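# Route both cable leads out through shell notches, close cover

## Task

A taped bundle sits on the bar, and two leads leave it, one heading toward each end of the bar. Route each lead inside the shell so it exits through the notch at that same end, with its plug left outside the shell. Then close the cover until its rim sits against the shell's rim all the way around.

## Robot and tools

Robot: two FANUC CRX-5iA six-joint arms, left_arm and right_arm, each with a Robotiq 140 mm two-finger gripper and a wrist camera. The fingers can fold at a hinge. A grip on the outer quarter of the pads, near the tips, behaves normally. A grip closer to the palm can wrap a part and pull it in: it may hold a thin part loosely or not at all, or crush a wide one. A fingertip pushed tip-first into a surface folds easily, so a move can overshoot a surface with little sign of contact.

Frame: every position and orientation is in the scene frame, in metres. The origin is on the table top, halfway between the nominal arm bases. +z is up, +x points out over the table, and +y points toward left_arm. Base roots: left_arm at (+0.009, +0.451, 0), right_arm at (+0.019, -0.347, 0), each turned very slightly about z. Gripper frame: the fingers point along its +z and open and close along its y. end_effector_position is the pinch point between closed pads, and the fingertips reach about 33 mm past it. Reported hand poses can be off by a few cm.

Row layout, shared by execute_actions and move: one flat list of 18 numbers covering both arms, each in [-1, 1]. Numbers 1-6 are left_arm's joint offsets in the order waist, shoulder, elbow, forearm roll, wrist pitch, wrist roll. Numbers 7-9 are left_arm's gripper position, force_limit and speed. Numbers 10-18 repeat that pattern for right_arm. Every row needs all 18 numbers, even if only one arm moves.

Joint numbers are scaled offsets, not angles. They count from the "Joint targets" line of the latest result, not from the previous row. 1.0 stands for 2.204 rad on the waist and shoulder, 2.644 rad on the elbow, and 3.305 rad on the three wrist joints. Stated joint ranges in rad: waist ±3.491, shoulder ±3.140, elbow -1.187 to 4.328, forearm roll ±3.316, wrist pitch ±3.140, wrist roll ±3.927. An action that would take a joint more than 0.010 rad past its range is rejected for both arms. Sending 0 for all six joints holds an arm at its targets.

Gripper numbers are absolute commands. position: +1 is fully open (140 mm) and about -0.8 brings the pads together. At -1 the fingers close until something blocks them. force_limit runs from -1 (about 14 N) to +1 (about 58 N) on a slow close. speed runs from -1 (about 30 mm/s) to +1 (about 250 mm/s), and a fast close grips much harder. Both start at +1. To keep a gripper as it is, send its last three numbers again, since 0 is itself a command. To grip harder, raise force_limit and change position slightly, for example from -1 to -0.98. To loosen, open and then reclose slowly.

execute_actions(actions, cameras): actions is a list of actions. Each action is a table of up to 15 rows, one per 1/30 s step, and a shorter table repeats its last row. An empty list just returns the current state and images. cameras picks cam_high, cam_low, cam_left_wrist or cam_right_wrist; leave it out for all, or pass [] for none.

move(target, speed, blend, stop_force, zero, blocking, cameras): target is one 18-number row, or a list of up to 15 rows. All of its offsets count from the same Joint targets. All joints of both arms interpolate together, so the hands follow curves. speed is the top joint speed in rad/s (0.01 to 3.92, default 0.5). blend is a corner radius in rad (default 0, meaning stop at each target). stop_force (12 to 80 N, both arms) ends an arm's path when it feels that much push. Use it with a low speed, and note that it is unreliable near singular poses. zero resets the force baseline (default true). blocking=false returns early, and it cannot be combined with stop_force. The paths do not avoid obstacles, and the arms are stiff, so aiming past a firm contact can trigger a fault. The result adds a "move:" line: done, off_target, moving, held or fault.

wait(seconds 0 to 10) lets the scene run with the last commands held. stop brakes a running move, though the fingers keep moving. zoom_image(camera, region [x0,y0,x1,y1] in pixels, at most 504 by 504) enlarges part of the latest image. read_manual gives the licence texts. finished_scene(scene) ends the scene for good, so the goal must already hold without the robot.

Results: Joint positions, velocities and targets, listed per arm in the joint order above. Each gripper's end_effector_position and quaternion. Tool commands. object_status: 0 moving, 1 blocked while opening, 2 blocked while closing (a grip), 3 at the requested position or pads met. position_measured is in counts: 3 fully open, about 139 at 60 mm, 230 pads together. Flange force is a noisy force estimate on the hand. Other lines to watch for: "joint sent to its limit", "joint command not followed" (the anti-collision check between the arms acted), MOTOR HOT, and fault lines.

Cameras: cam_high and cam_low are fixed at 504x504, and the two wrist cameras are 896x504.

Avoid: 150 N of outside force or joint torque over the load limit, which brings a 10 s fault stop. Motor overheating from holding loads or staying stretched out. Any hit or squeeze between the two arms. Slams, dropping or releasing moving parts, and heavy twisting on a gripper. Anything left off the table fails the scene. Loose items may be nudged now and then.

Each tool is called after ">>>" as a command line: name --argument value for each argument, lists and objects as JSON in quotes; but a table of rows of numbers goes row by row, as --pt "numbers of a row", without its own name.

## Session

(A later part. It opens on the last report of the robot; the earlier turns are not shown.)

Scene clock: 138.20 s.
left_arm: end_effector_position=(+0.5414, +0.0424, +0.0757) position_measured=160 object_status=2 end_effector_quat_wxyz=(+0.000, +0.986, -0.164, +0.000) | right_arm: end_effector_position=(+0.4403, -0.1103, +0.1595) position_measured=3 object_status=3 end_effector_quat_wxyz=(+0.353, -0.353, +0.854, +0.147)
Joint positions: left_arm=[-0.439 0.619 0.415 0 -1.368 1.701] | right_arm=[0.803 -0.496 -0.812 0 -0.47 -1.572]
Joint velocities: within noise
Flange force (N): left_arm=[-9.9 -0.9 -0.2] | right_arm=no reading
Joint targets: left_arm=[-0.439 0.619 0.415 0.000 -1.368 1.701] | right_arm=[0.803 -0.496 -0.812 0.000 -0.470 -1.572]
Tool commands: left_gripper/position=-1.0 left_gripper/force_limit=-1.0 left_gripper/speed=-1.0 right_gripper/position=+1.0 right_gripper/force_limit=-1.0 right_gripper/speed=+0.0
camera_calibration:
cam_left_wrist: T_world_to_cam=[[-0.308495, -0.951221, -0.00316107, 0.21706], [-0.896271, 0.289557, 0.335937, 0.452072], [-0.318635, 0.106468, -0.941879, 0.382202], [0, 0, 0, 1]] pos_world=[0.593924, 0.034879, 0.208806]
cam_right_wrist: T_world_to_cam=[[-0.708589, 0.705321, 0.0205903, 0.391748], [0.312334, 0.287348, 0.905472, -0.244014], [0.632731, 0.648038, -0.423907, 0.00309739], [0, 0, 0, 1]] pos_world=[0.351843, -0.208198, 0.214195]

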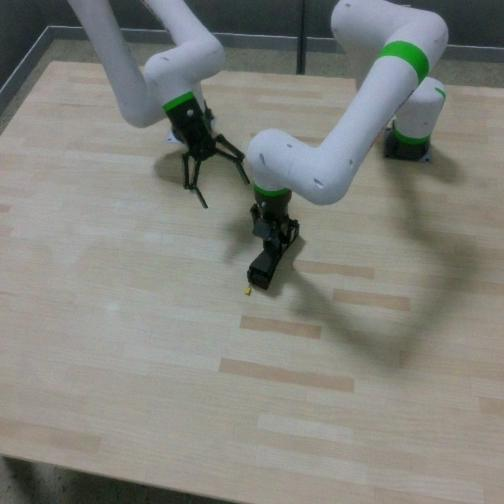

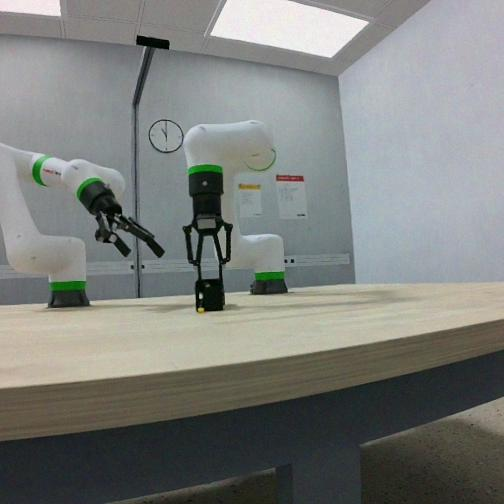

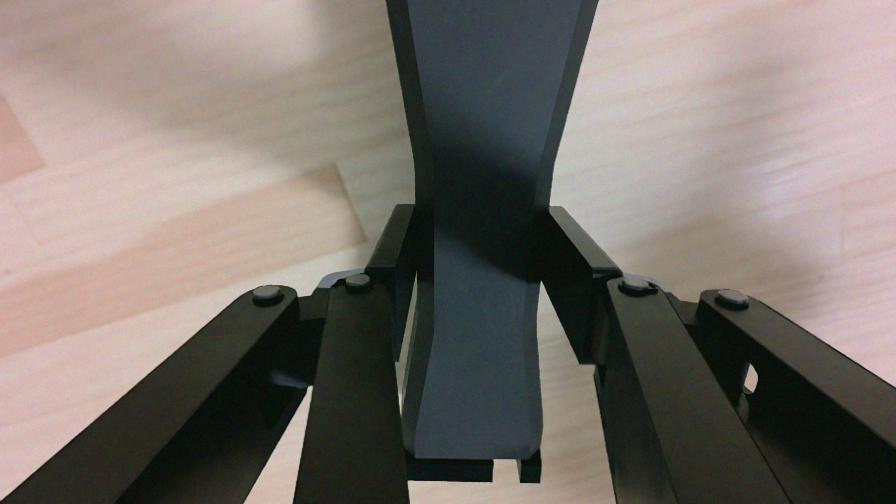

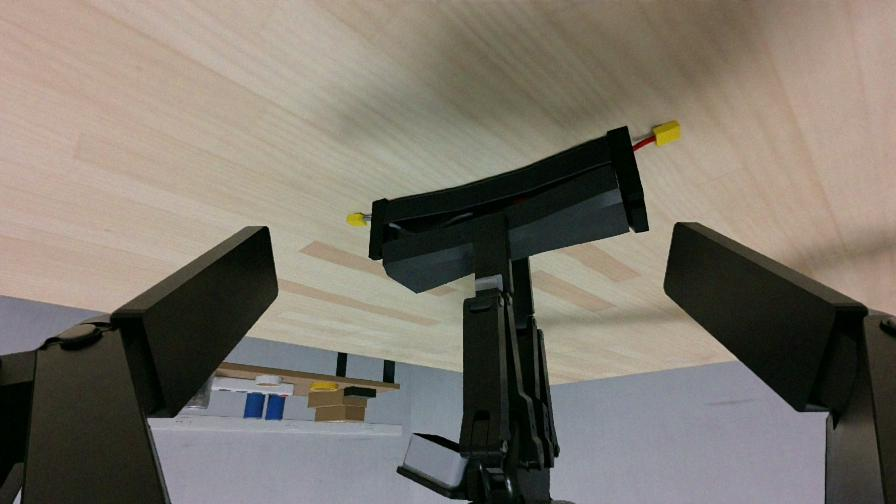

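>>> move --pt "0.00027 0.0016 -0.0035 0 0.0039 0 -1 -1 -1 0 0 0 0 0 0 1 -1 0" --speed 0.012 --stop_force 12

>>> zoom_image --camera "cam_right_wrist" --region '[330, 90, 690, 340]'

>>> zoom_image --camera "cam_left_wrist" --region '[360, 370, 590, 504]'

>>> zoom_image --camera "cam_low" --region '[185, 255, 245, 315]'

Scene clock: 142.10 s.
left_arm: end_effector_position=(+0.5417, +0.0427, +0.0695) position_measured=160 object_status=2 end_effector_quat_wxyz=(+0.000, +0.987, -0.164, +0.000) | right_arm: end_effector_position=(+0.4403, -0.1103, +0.1595) position_measured=3 object_status=3 end_effector_quat_wxyz=(+0.353, -0.353, +0.854, +0.147)
Joint positions: left_arm=[-0.438 0.622 0.406 0 -1.355 1.701] | right_arm=[0.803 -0.496 -0.812 0 -0.47 -1.572]
Flange force (N): left_arm=[-11.8 -1.0 -2.4] | right_arm=no reading
Joint targets: left_arm=[-0.438 0.622 0.406 0.000 -1.355 1.701] | right_arm=[0.803 -0.496 -0.812 0.000 -0.470 -1.572]
move: done
camera_calibration:
cam_left_wrist: T_world_to_cam=[[-0.307952, -0.951397, -0.00316372, 0.217102], [-0.896468, 0.289056, 0.335845, 0.45449], [-0.318607, 0.10626, -0.941912, 0.376423], [0, 0, 0, 1]] pos_world=[0.594224, 0.0351784, 0.202606]
cam_right_wrist: T_world_to_cam=[[-0.708589, 0.705321, 0.0205903, 0.391748], [0.312334, 0.287348, 0.905472, -0.244014], [0.632731, 0.648038, -0.423907, 0.00309739], [0, 0, 0, 1]] pos_world=[0.351843, -0.208198, 0.214195]

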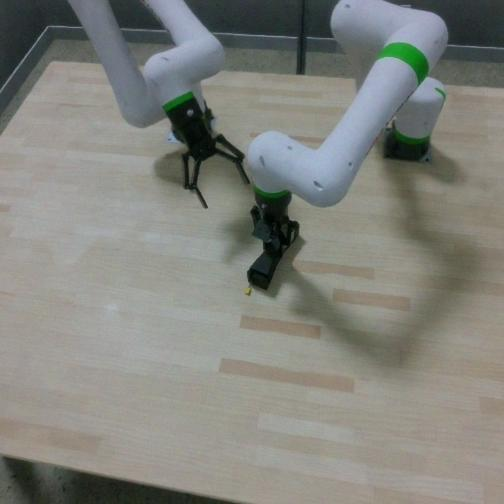

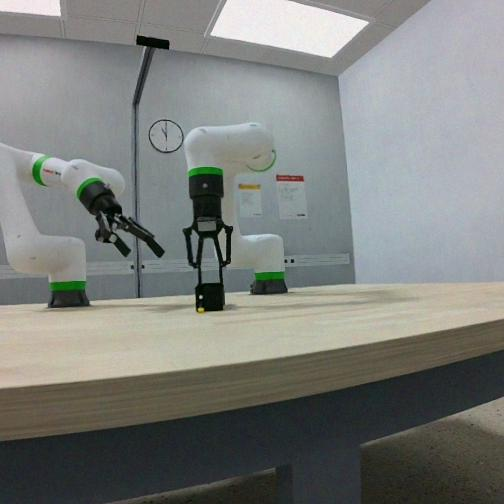

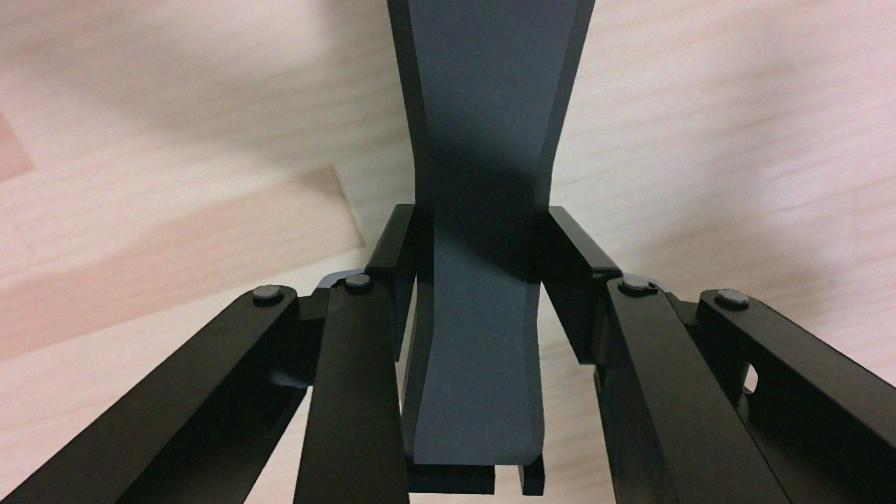

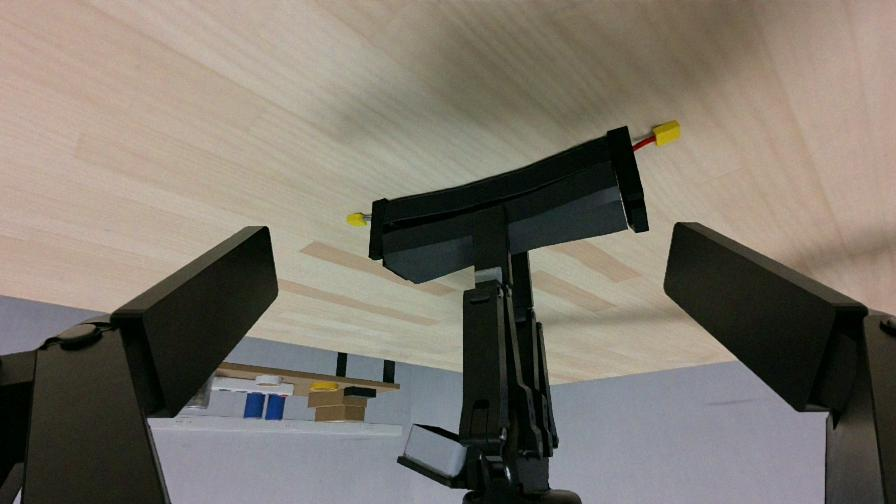

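Scaled by 1.400 from the camera's 896x504 image, which has a finer 1280x720 frame.

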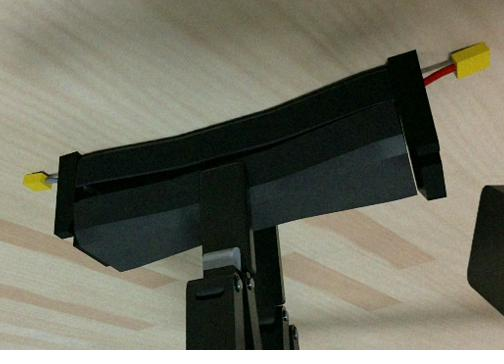

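Scaled by 2.191 from the camera's 896x504 image, which has a finer 1280x720 frame.

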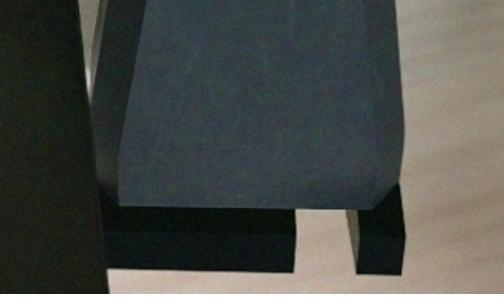

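Scaled by 8.400 from the camera's 504x504 image, which has a finer 720x720 frame.

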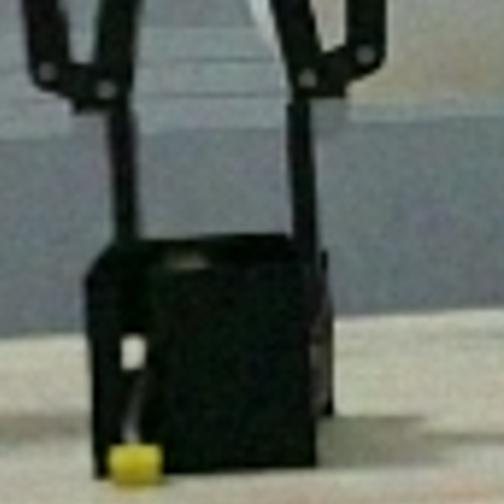

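>>> move --pt "0 0.00106 -0.00223 0 0.0025 0 -1 -1 -1 0 0 0 0 0 0 1 -1 0" --speed 0.01 --stop_force 12 --cameras '["cam_low","cam_left_wrist","cam_right_wrist"]'

>>> zoom_image --camera "cam_right_wrist" --region '[340, 100, 520, 290]'

>>> zoom_image --camera "cam_right_wrist" --region '[510, 100, 690, 290]'

>>> zoom_image --camera "cam_left_wrist" --region '[360, 370, 590, 504]'

>>> zoom_image --camera "cam_low" --region '[185, 255, 245, 315]'

Scene clock: 144.53 s.
left_arm: end_effector_position=(+0.5417, +0.0427, +0.0655) position_measured=160 object_status=2 end_effector_quat_wxyz=(+0.000, +0.987, -0.164, +0.000) | right_arm: end_effector_position=(+0.4403, -0.1103, +0.1595) position_measured=3 object_status=3 end_effector_quat_wxyz=(+0.353, -0.353, +0.854, +0.147)
Joint positions: left_arm=[-0.438 0.624 0.4 0 -1.347 1.701] | right_arm=[0.803 -0.496 -0.812 0 -0.47 -1.572]
Flange force (N): left_arm=[-9.7 -1.3 -1.3] | right_arm=no reading
Joint targets: left_arm=[-0.438 0.624 0.400 0.000 -1.347 1.701] | right_arm=[0.803 -0.496 -0.812 0.000 -0.470 -1.572]
move: done
camera_calibration:
cam_left_wrist: T_world_to_cam=[[-0.307877, -0.951421, -0.00322527, 0.217058], [-0.896526, 0.288975, 0.335759, 0.455888], [-0.318516, 0.106264, -0.941942, 0.372607], [0, 0, 0, 1]] pos_world=[0.594224, 0.0351783, 0.198606]
cam_right_wrist: T_world_to_cam=[[-0.708589, 0.705321, 0.0205903, 0.391748], [0.312334, 0.287348, 0.905472, -0.244014], [0.632731, 0.648038, -0.423907, 0.00309739], [0, 0, 0, 1]] pos_world=[0.351843, -0.208198, 0.214195]
Images, in order (width x height): cam_low 504x504, cam_left_wrist 896x504, cam_right_wrist 896x504.

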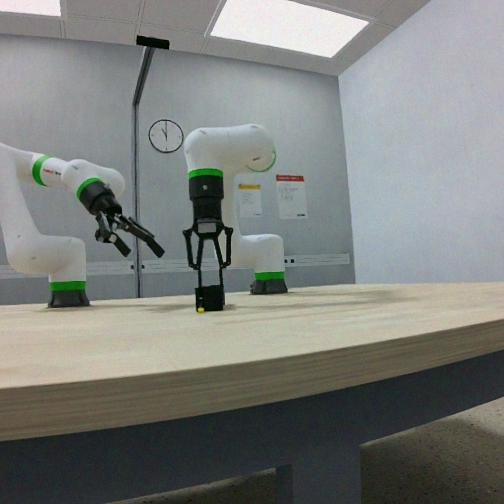

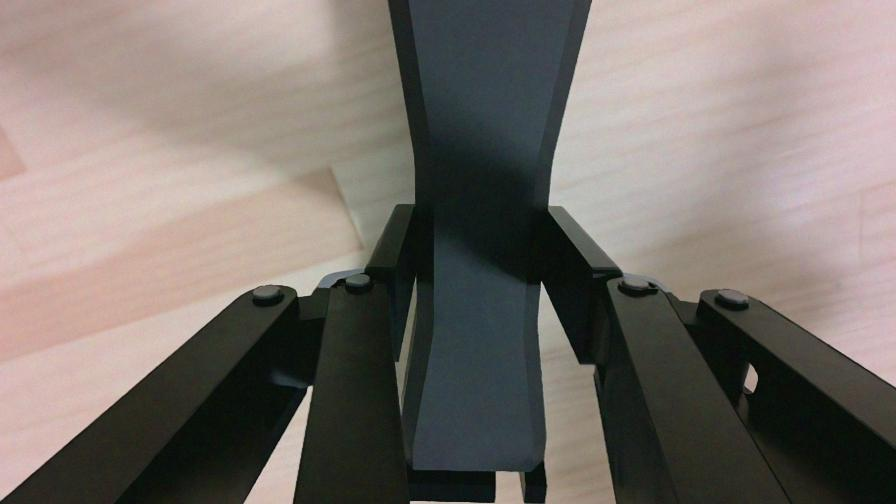

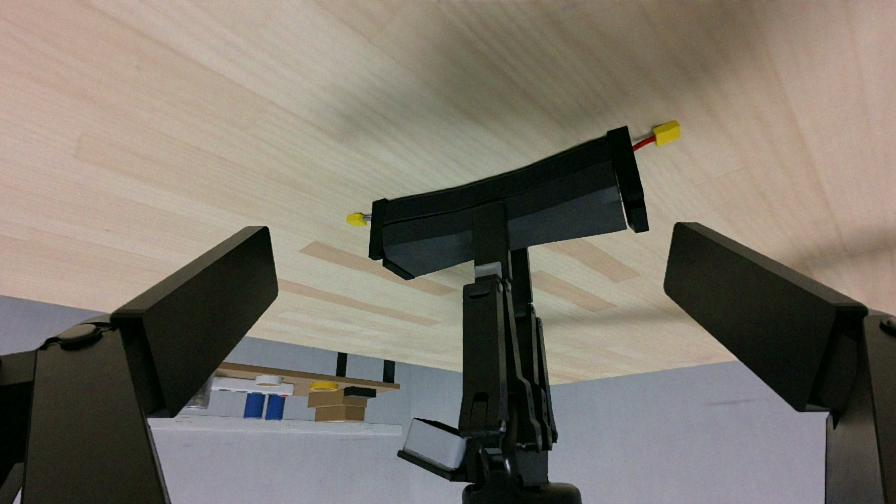

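Scaled by 2.653 from the camera's 896x504 image, which has a finer 1280x720 frame.

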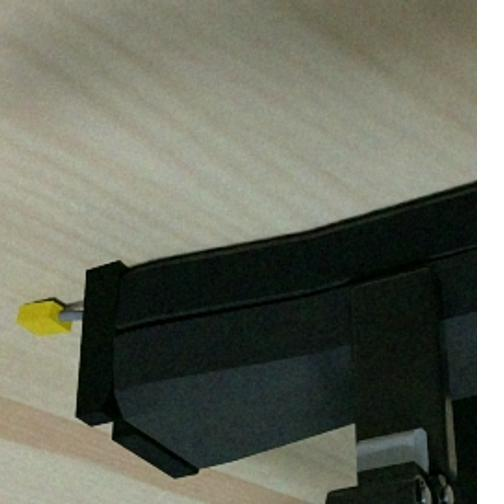

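Scaled by 2.653 from the camera's 896x504 image, which has a finer 1280x720 frame.

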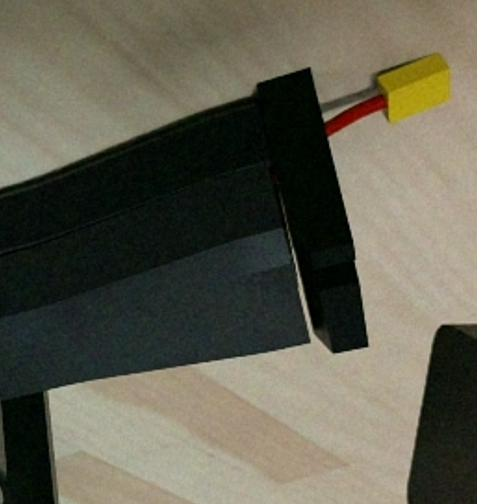

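Scaled by 2.191 from the camera's 896x504 image, which has a finer 1280x720 frame.

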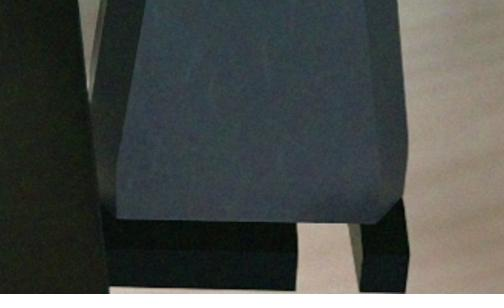

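Scaled by 8.400 from the camera's 504x504 image, which has a finer 720x720 frame.

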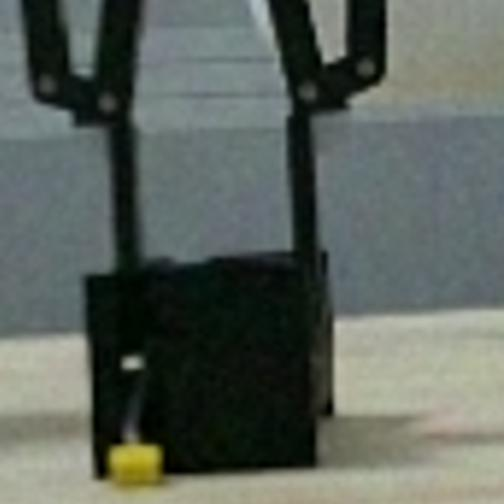

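>>> move --pt "0 0.0008 -0.0017 0 0.00187 0 -1 -1 -1 0 0 0 0 0 0 1 -1 0" --speed 0.008 --stop_force 12 --cameras '["cam_low","cam_left_wrist","cam_right_wrist"]'

>>> zoom_image --camera "cam_right_wrist" --region '[340, 100, 520, 290]'

>>> zoom_image --camera "cam_right_wrist" --region '[510, 100, 690, 290]'

>>> zoom_image --camera "cam_low" --region '[185, 255, 245, 315]'

speed must be a number from 0.01 to 3.92 (rad/s); nothing of the call was run

Scaled by 2.653 from the camera's 896x504 image, which has a finer 1280x720 frame.

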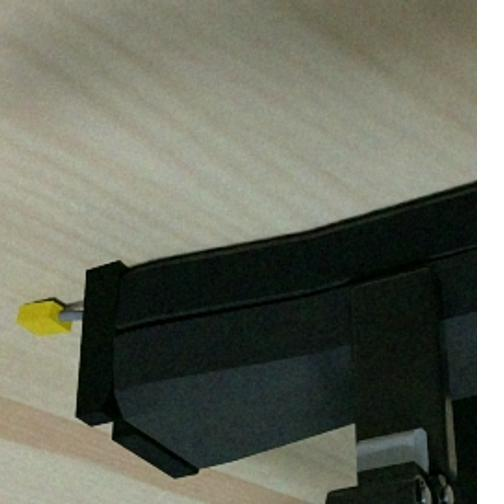

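Scaled by 2.653 from the camera's 896x504 image, which has a finer 1280x720 frame.

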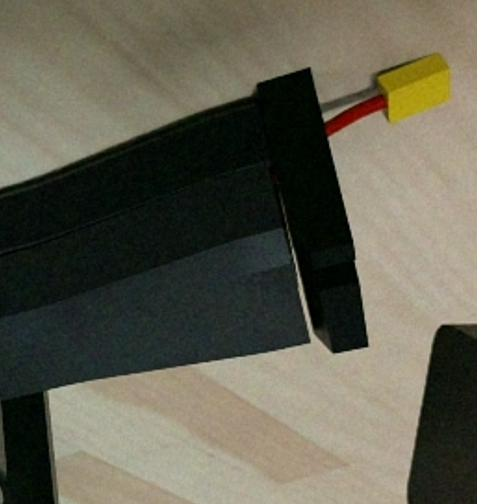

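Scaled by 8.400 from the camera's 504x504 image, which has a finer 720x720 frame.

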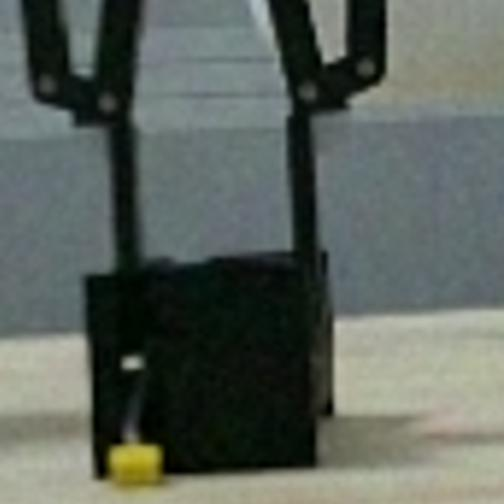

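>>> move --pt "0 0.0008 -0.0017 0 0.00187 0 -1 -1 -1 0 0 0 0 0 0 1 -1 0" --speed 0.01 --stop_force 12 --cameras '["cam_low","cam_left_wrist","cam_right_wrist"]'

>>> zoom_image --camera "cam_right_wrist" --region '[340, 100, 520, 290]'

>>> zoom_image --camera "cam_right_wrist" --region '[510, 100, 690, 290]'

>>> zoom_image --camera "cam_low" --region '[185, 255, 245, 315]'

Scene clock: 146.67 s.
left_arm: end_effector_position=(+0.5417, +0.0427, +0.0637) position_measured=160 object_status=2 end_effector_quat_wxyz=(+0.000, +0.987, -0.164, +0.000) | right_arm: end_effector_position=(+0.4403, -0.1103, +0.1595) position_measured=3 object_status=3 end_effector_quat_wxyz=(+0.353, -0.353, +0.854, +0.147)
Joint positions: left_arm=[-0.438 0.625 0.397 0 -1.343 1.701] | right_arm=[0.803 -0.496 -0.812 0 -0.47 -1.572]
Flange force (N): left_arm=[-13.3 -3.8 -18.0] | right_arm=no reading
Joint targets: left_arm=[-0.438 0.625 0.397 0.000 -1.343 1.701] | right_arm=[0.803 -0.496 -0.812 0.000 -0.470 -1.572]
move: contact (left_arm)
camera_calibration:
cam_left_wrist: T_world_to_cam=[[-0.307962, -0.951393, -0.00319305, 0.217095], [-0.896497, 0.289065, 0.33576, 0.456505], [-0.318517, 0.106264, -0.941942, 0.370818], [0, 0, 0, 1]] pos_world=[0.594224, 0.0351785, 0.196706]
cam_right_wrist: T_world_to_cam=[[-0.708589, 0.705321, 0.0205903, 0.391748], [0.312334, 0.287348, 0.905472, -0.244014], [0.632731, 0.648038, -0.423907, 0.00309739], [0, 0, 0, 1]] pos_world=[0.351843, -0.208198, 0.214195]
Images, in order (width x height): cam_low 504x504, cam_left_wrist 896x504, cam_right_wrist 896x504.

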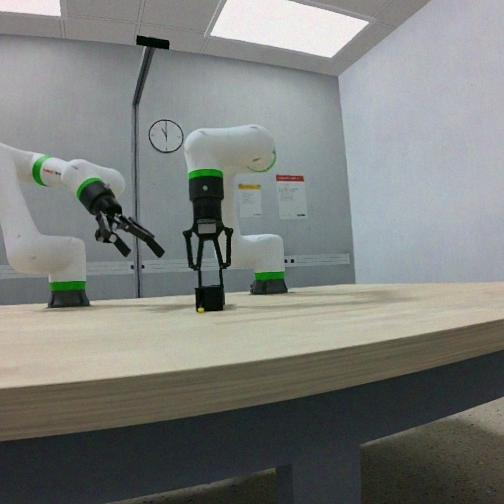

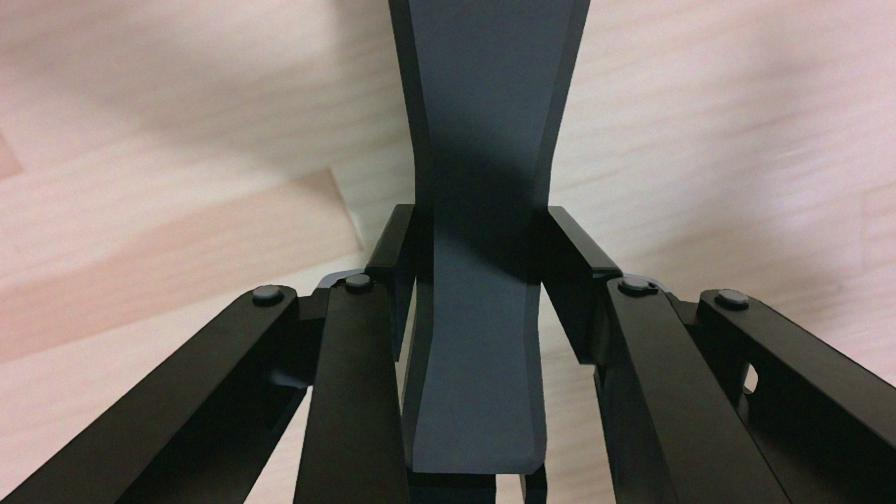

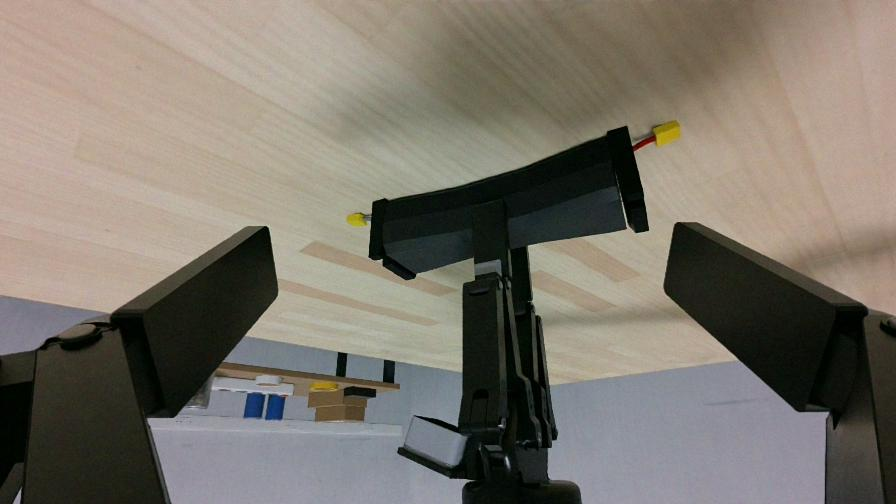

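Scaled by 2.653 from the camera's 896x504 image, which has a finer 1280x720 frame.

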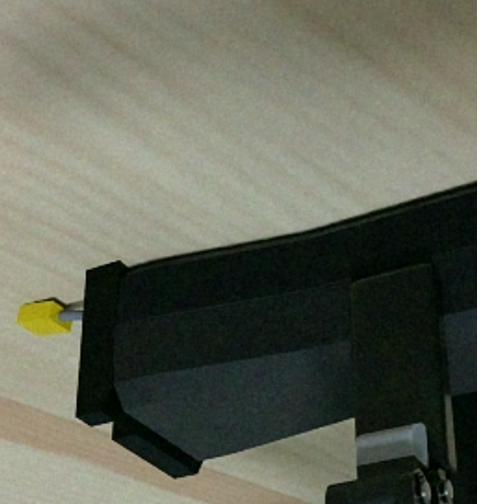

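Scaled by 2.653 from the camera's 896x504 image, which has a finer 1280x720 frame.

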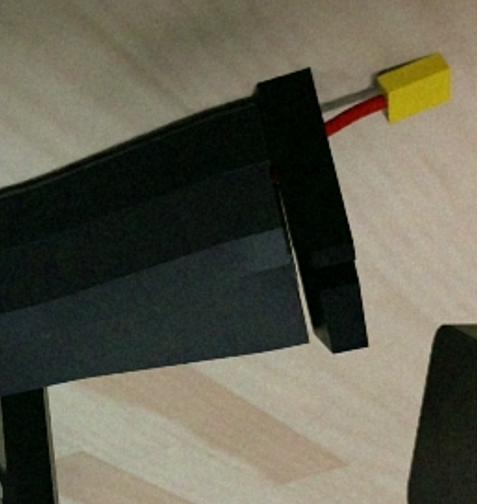

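Scaled by 8.400 from the camera's 504x504 image, which has a finer 720x720 frame.

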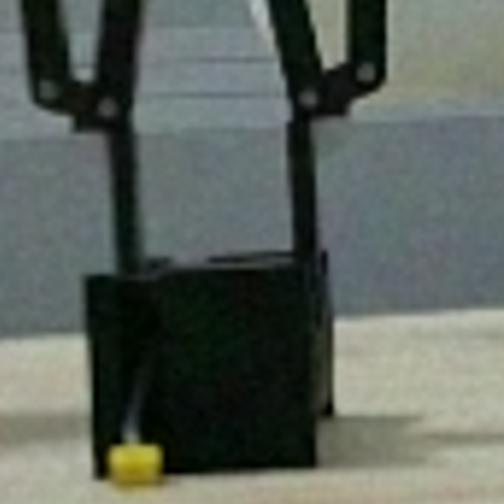

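>>> move --pt "0 0 0 0 0 0 0.1 -1 -1 0 0 0 0 0 0 1 -1 0" --speed 0.1 --cameras '["cam_left_wrist","cam_right_wrist"]'

>>> zoom_image --camera "cam_right_wrist" --region '[340, 100, 520, 290]'

>>> zoom_image --camera "cam_right_wrist" --region '[510, 100, 690, 290]'

Scene clock: 148.70 s.
left_arm: end_effector_position=(+0.5417, +0.0427, +0.0636) position_measured=117 object_status=0 end_effector_quat_wxyz=(+0.000, +0.987, -0.164, +0.000) | right_arm: end_effector_position=(+0.4403, -0.1103, +0.1595) position_measured=3 object_status=3 end_effector_quat_wxyz=(+0.353, -0.353, +0.854, +0.147)
Joint positions: left_arm=[-0.438 0.625 0.397 0 -1.343 1.701] | right_arm=[0.803 -0.496 -0.812 0 -0.47 -1.572]
Flange force (N): left_arm=[-9.1 -0.9 -0.6] | right_arm=no reading
Joint targets: left_arm=[-0.438 0.625 0.397 0.000 -1.343 1.701] | right_arm=[0.803 -0.496 -0.812 0.000 -0.470 -1.572]
move: done
camera_calibration:
cam_left_wrist: T_world_to_cam=[[-0.307867, -0.951424, -0.00319595, 0.21704], [-0.896498, 0.288965, 0.335843, 0.456492], [-0.318606, 0.10626, -0.941912, 0.370865], [0, 0, 0, 1]] pos_world=[0.594224, 0.0351783, 0.196706]
cam_right_wrist: T_world_to_cam=[[-0.708589, 0.705321, 0.0205903, 0.391748], [0.312334, 0.287348, 0.905472, -0.244014], [0.632731, 0.648038, -0.423907, 0.00309739], [0, 0, 0, 1]] pos_world=[0.351843, -0.208198, 0.214195]
Images, in order (width x height): cam_left_wrist 896x504, cam_right_wrist 896x504.

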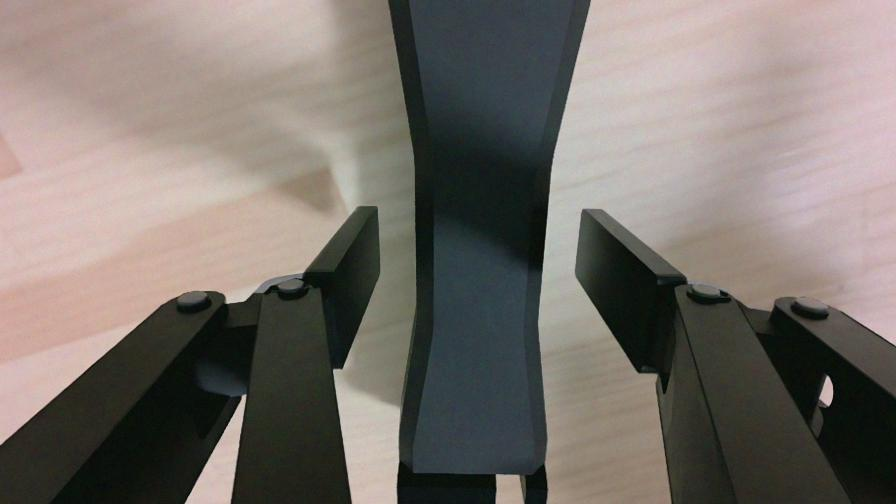

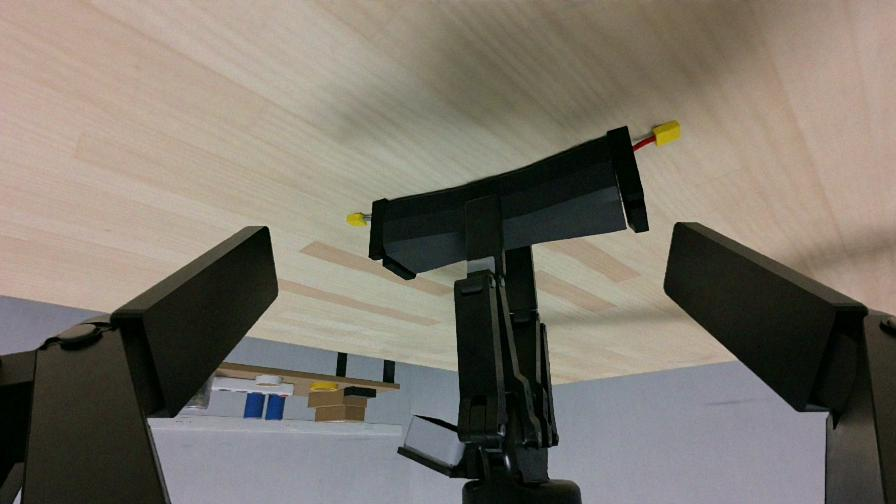

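Scaled by 2.653 from the camera's 896x504 image, which has a finer 1280x720 frame.

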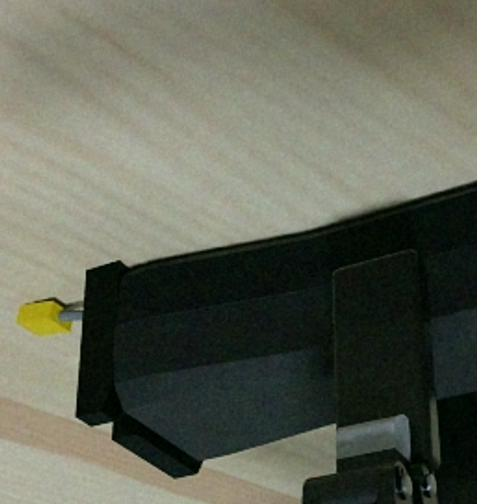

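Scaled by 2.653 from the camera's 896x504 image, which has a finer 1280x720 frame.

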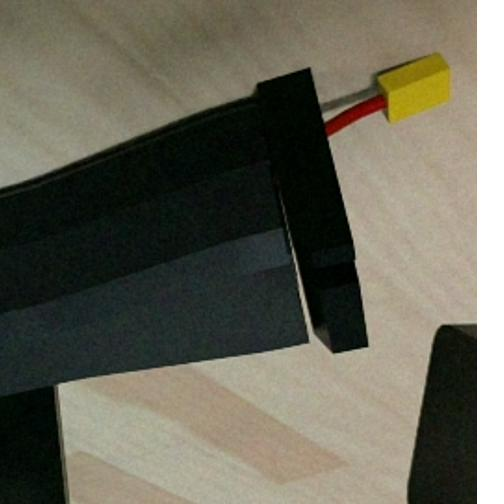

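>>> move --pt "0 -0.00617 0.01502 0 -0.01607 0 0.1 -1 -1 0 0 0 0 0 0 1 -1 0" --pt "0 -0.01393 0.04981 0 -0.04908 0 0.1 -1 -1 0 0 0 0 0 0 1 -1 0" --pt "-0.0088 -0.1012 -0.0741 0 -0.0082 0.0054 -1 -1 0 0 0 0 0 0 0 1 -1 0" --speed '[0.06, 0.25, 0.3]' --blend '[0.01, 0.0, 0]'

>>> zoom_image --camera "cam_right_wrist" --region '[340, 100, 520, 290]'

>>> zoom_image --camera "cam_right_wrist" --region '[510, 100, 690, 290]'

>>> zoom_image --camera "cam_left_wrist" --region '[330, 0, 650, 504]'

Scene clock: 157.47 s.
left_arm: end_effector_position=(+0.4653, +0.0679, +0.1199) position_measured=233 object_status=3 end_effector_quat_wxyz=(+0.000, +0.986, -0.164, +0.000) | right_arm: end_effector_position=(+0.4403, -0.1103, +0.1595) position_measured=3 object_status=3 end_effector_quat_wxyz=(+0.353, -0.353, +0.854, +0.147)
Joint positions: left_arm=[-0.458 0.402 0.201 0 -1.37 1.719] | right_arm=[0.803 -0.496 -0.812 0 -0.47 -1.572]
Flange force (N): left_arm=[-8.4 -0.6 -0.1] | right_arm=no reading
Joint targets: left_arm=[-0.458 0.402 0.201 0.000 -1.370 1.719] | right_arm=[0.803 -0.496 -0.812 0.000 -0.470 -1.572]
move: done
camera_calibration:
cam_left_wrist: T_world_to_cam=[[-0.30937, -0.950936, -0.00319689, 0.218426], [-0.896045, 0.290383, 0.335829, 0.361493], [-0.318423, 0.10676, -0.941918, 0.396752], [0, 0, 0, 1]] pos_world=[0.517824, 0.06038, 0.253006]
cam_right_wrist: T_world_to_cam=[[-0.708589, 0.705321, 0.0205903, 0.391748], [0.312334, 0.287348, 0.905472, -0.244014], [0.632731, 0.648038, -0.423907, 0.00309739], [0, 0, 0, 1]] pos_world=[0.351843, -0.208198, 0.214195]

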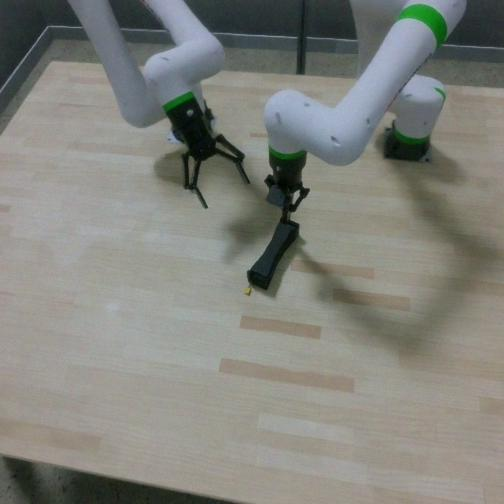

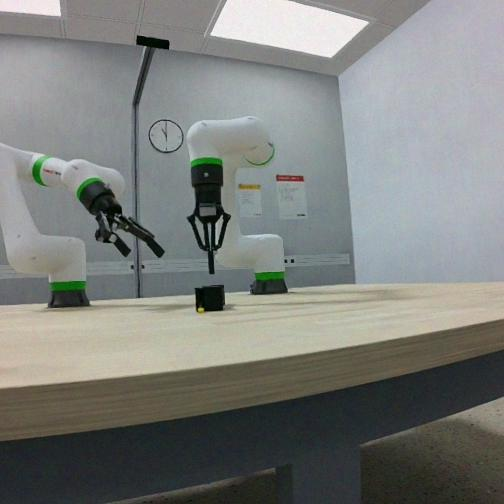

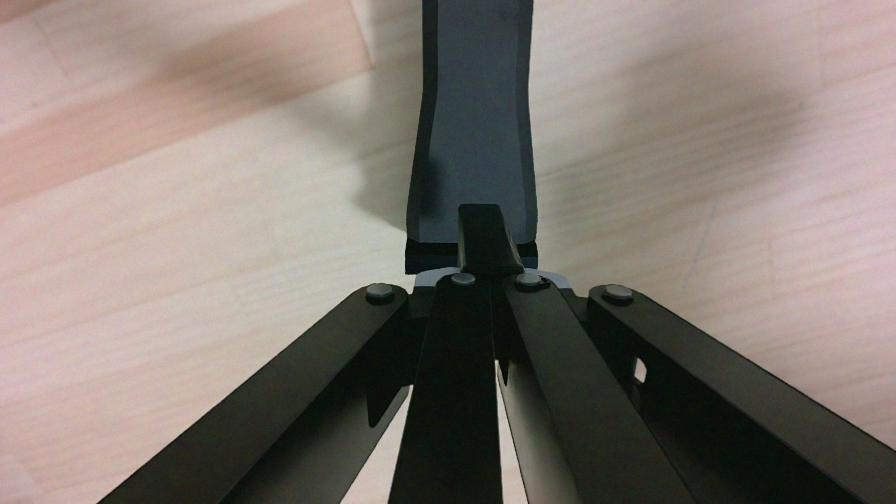

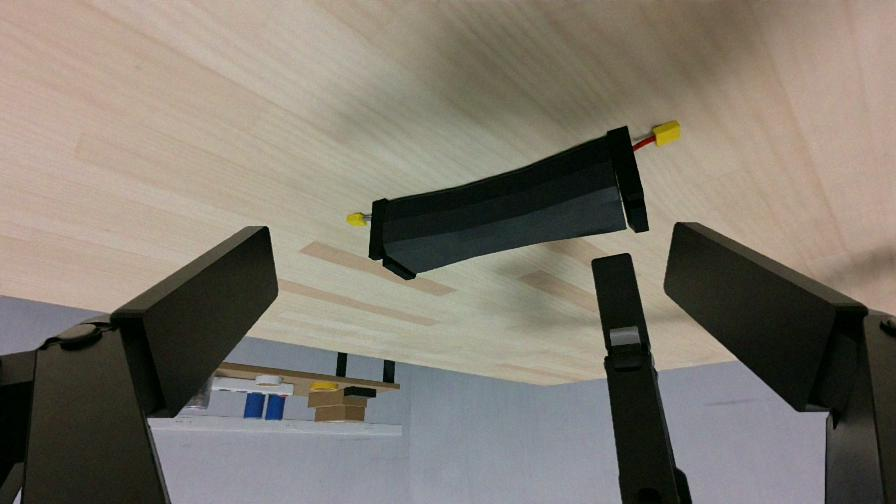

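Scaled by 2.653 from the camera's 896x504 image, which has a finer 1280x720 frame.

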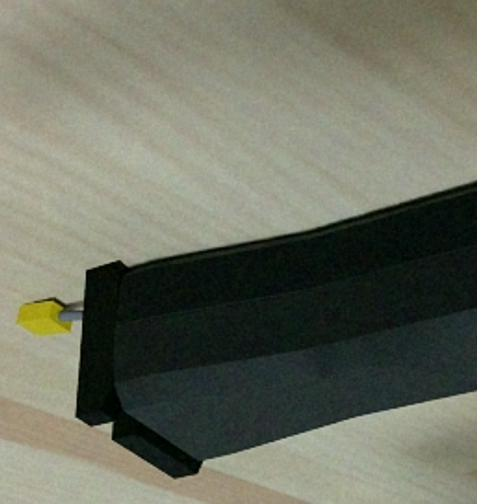

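Scaled by 2.653 from the camera's 896x504 image, which has a finer 1280x720 frame.

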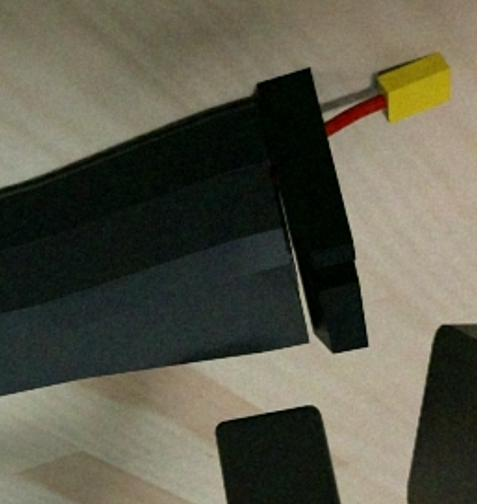

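Scaled by 1.000.

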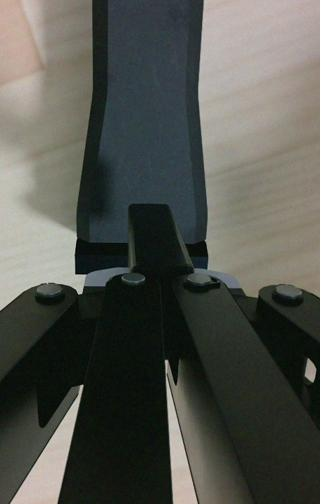

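>>> move --pt "0 0.0077 -0.01638 0 0.0183 0 -1 -1 0 0 0 0 0 0 0 1 -1 0" --pt "0 0.0099 -0.02107 0 0.02351 0 -1 -1 0 0 0 0 0 0 0 1 -1 0" --speed '[0.06, 0.015]' --stop_force 14 --cameras '["cam_right_wrist"]'

>>> zoom_image --camera "cam_right_wrist" --region '[510, 100, 690, 290]'

Scene clock: 160.70 s.
left_arm: end_effector_position=(+0.4657, +0.0677, +0.0869) position_measured=233 object_status=3 end_effector_quat_wxyz=(+0.000, +0.986, -0.164, +0.000) | right_arm: end_effector_position=(+0.4403, -0.1103, +0.1595) position_measured=3 object_status=3 end_effector_quat_wxyz=(+0.353, -0.353, +0.854, +0.147)
Joint positions: left_arm=[-0.458 0.422 0.15 0 -1.299 1.719] | right_arm=[0.803 -0.496 -0.812 0 -0.47 -1.572]
Flange force (N): left_arm=[-13.4 -4.2 -26.4] | right_arm=no reading
Joint targets: left_arm=[-0.458 0.422 0.150 0.000 -1.299 1.719] | right_arm=[0.803 -0.496 -0.812 0.000 -0.470 -1.572]
move: contact (left_arm); path passed 1 of 2 targets
camera_calibration:
cam_right_wrist: T_world_to_cam=[[-0.708589, 0.705321, 0.0205903, 0.391748], [0.312334, 0.287348, 0.905472, -0.244014], [0.632731, 0.648038, -0.423907, 0.00309739], [0, 0, 0, 1]] pos_world=[0.351843, -0.208198, 0.214195]
Images, in order (width x height): cam_right_wrist 896x504.

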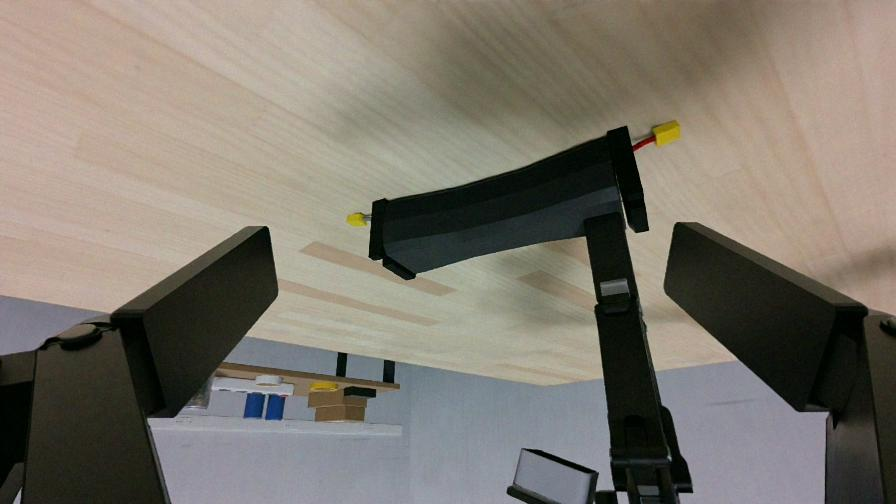

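Scaled by 2.653 from the camera's 896x504 image, which has a finer 1280x720 frame.

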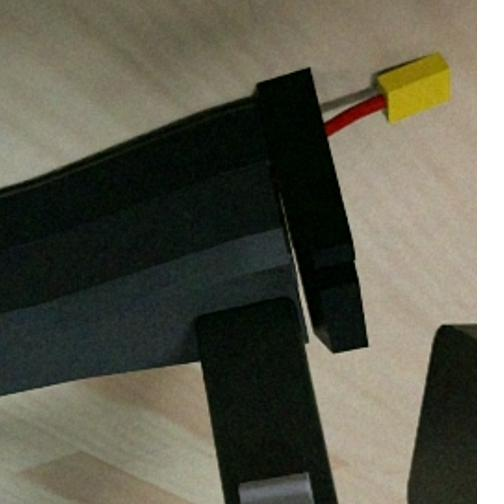

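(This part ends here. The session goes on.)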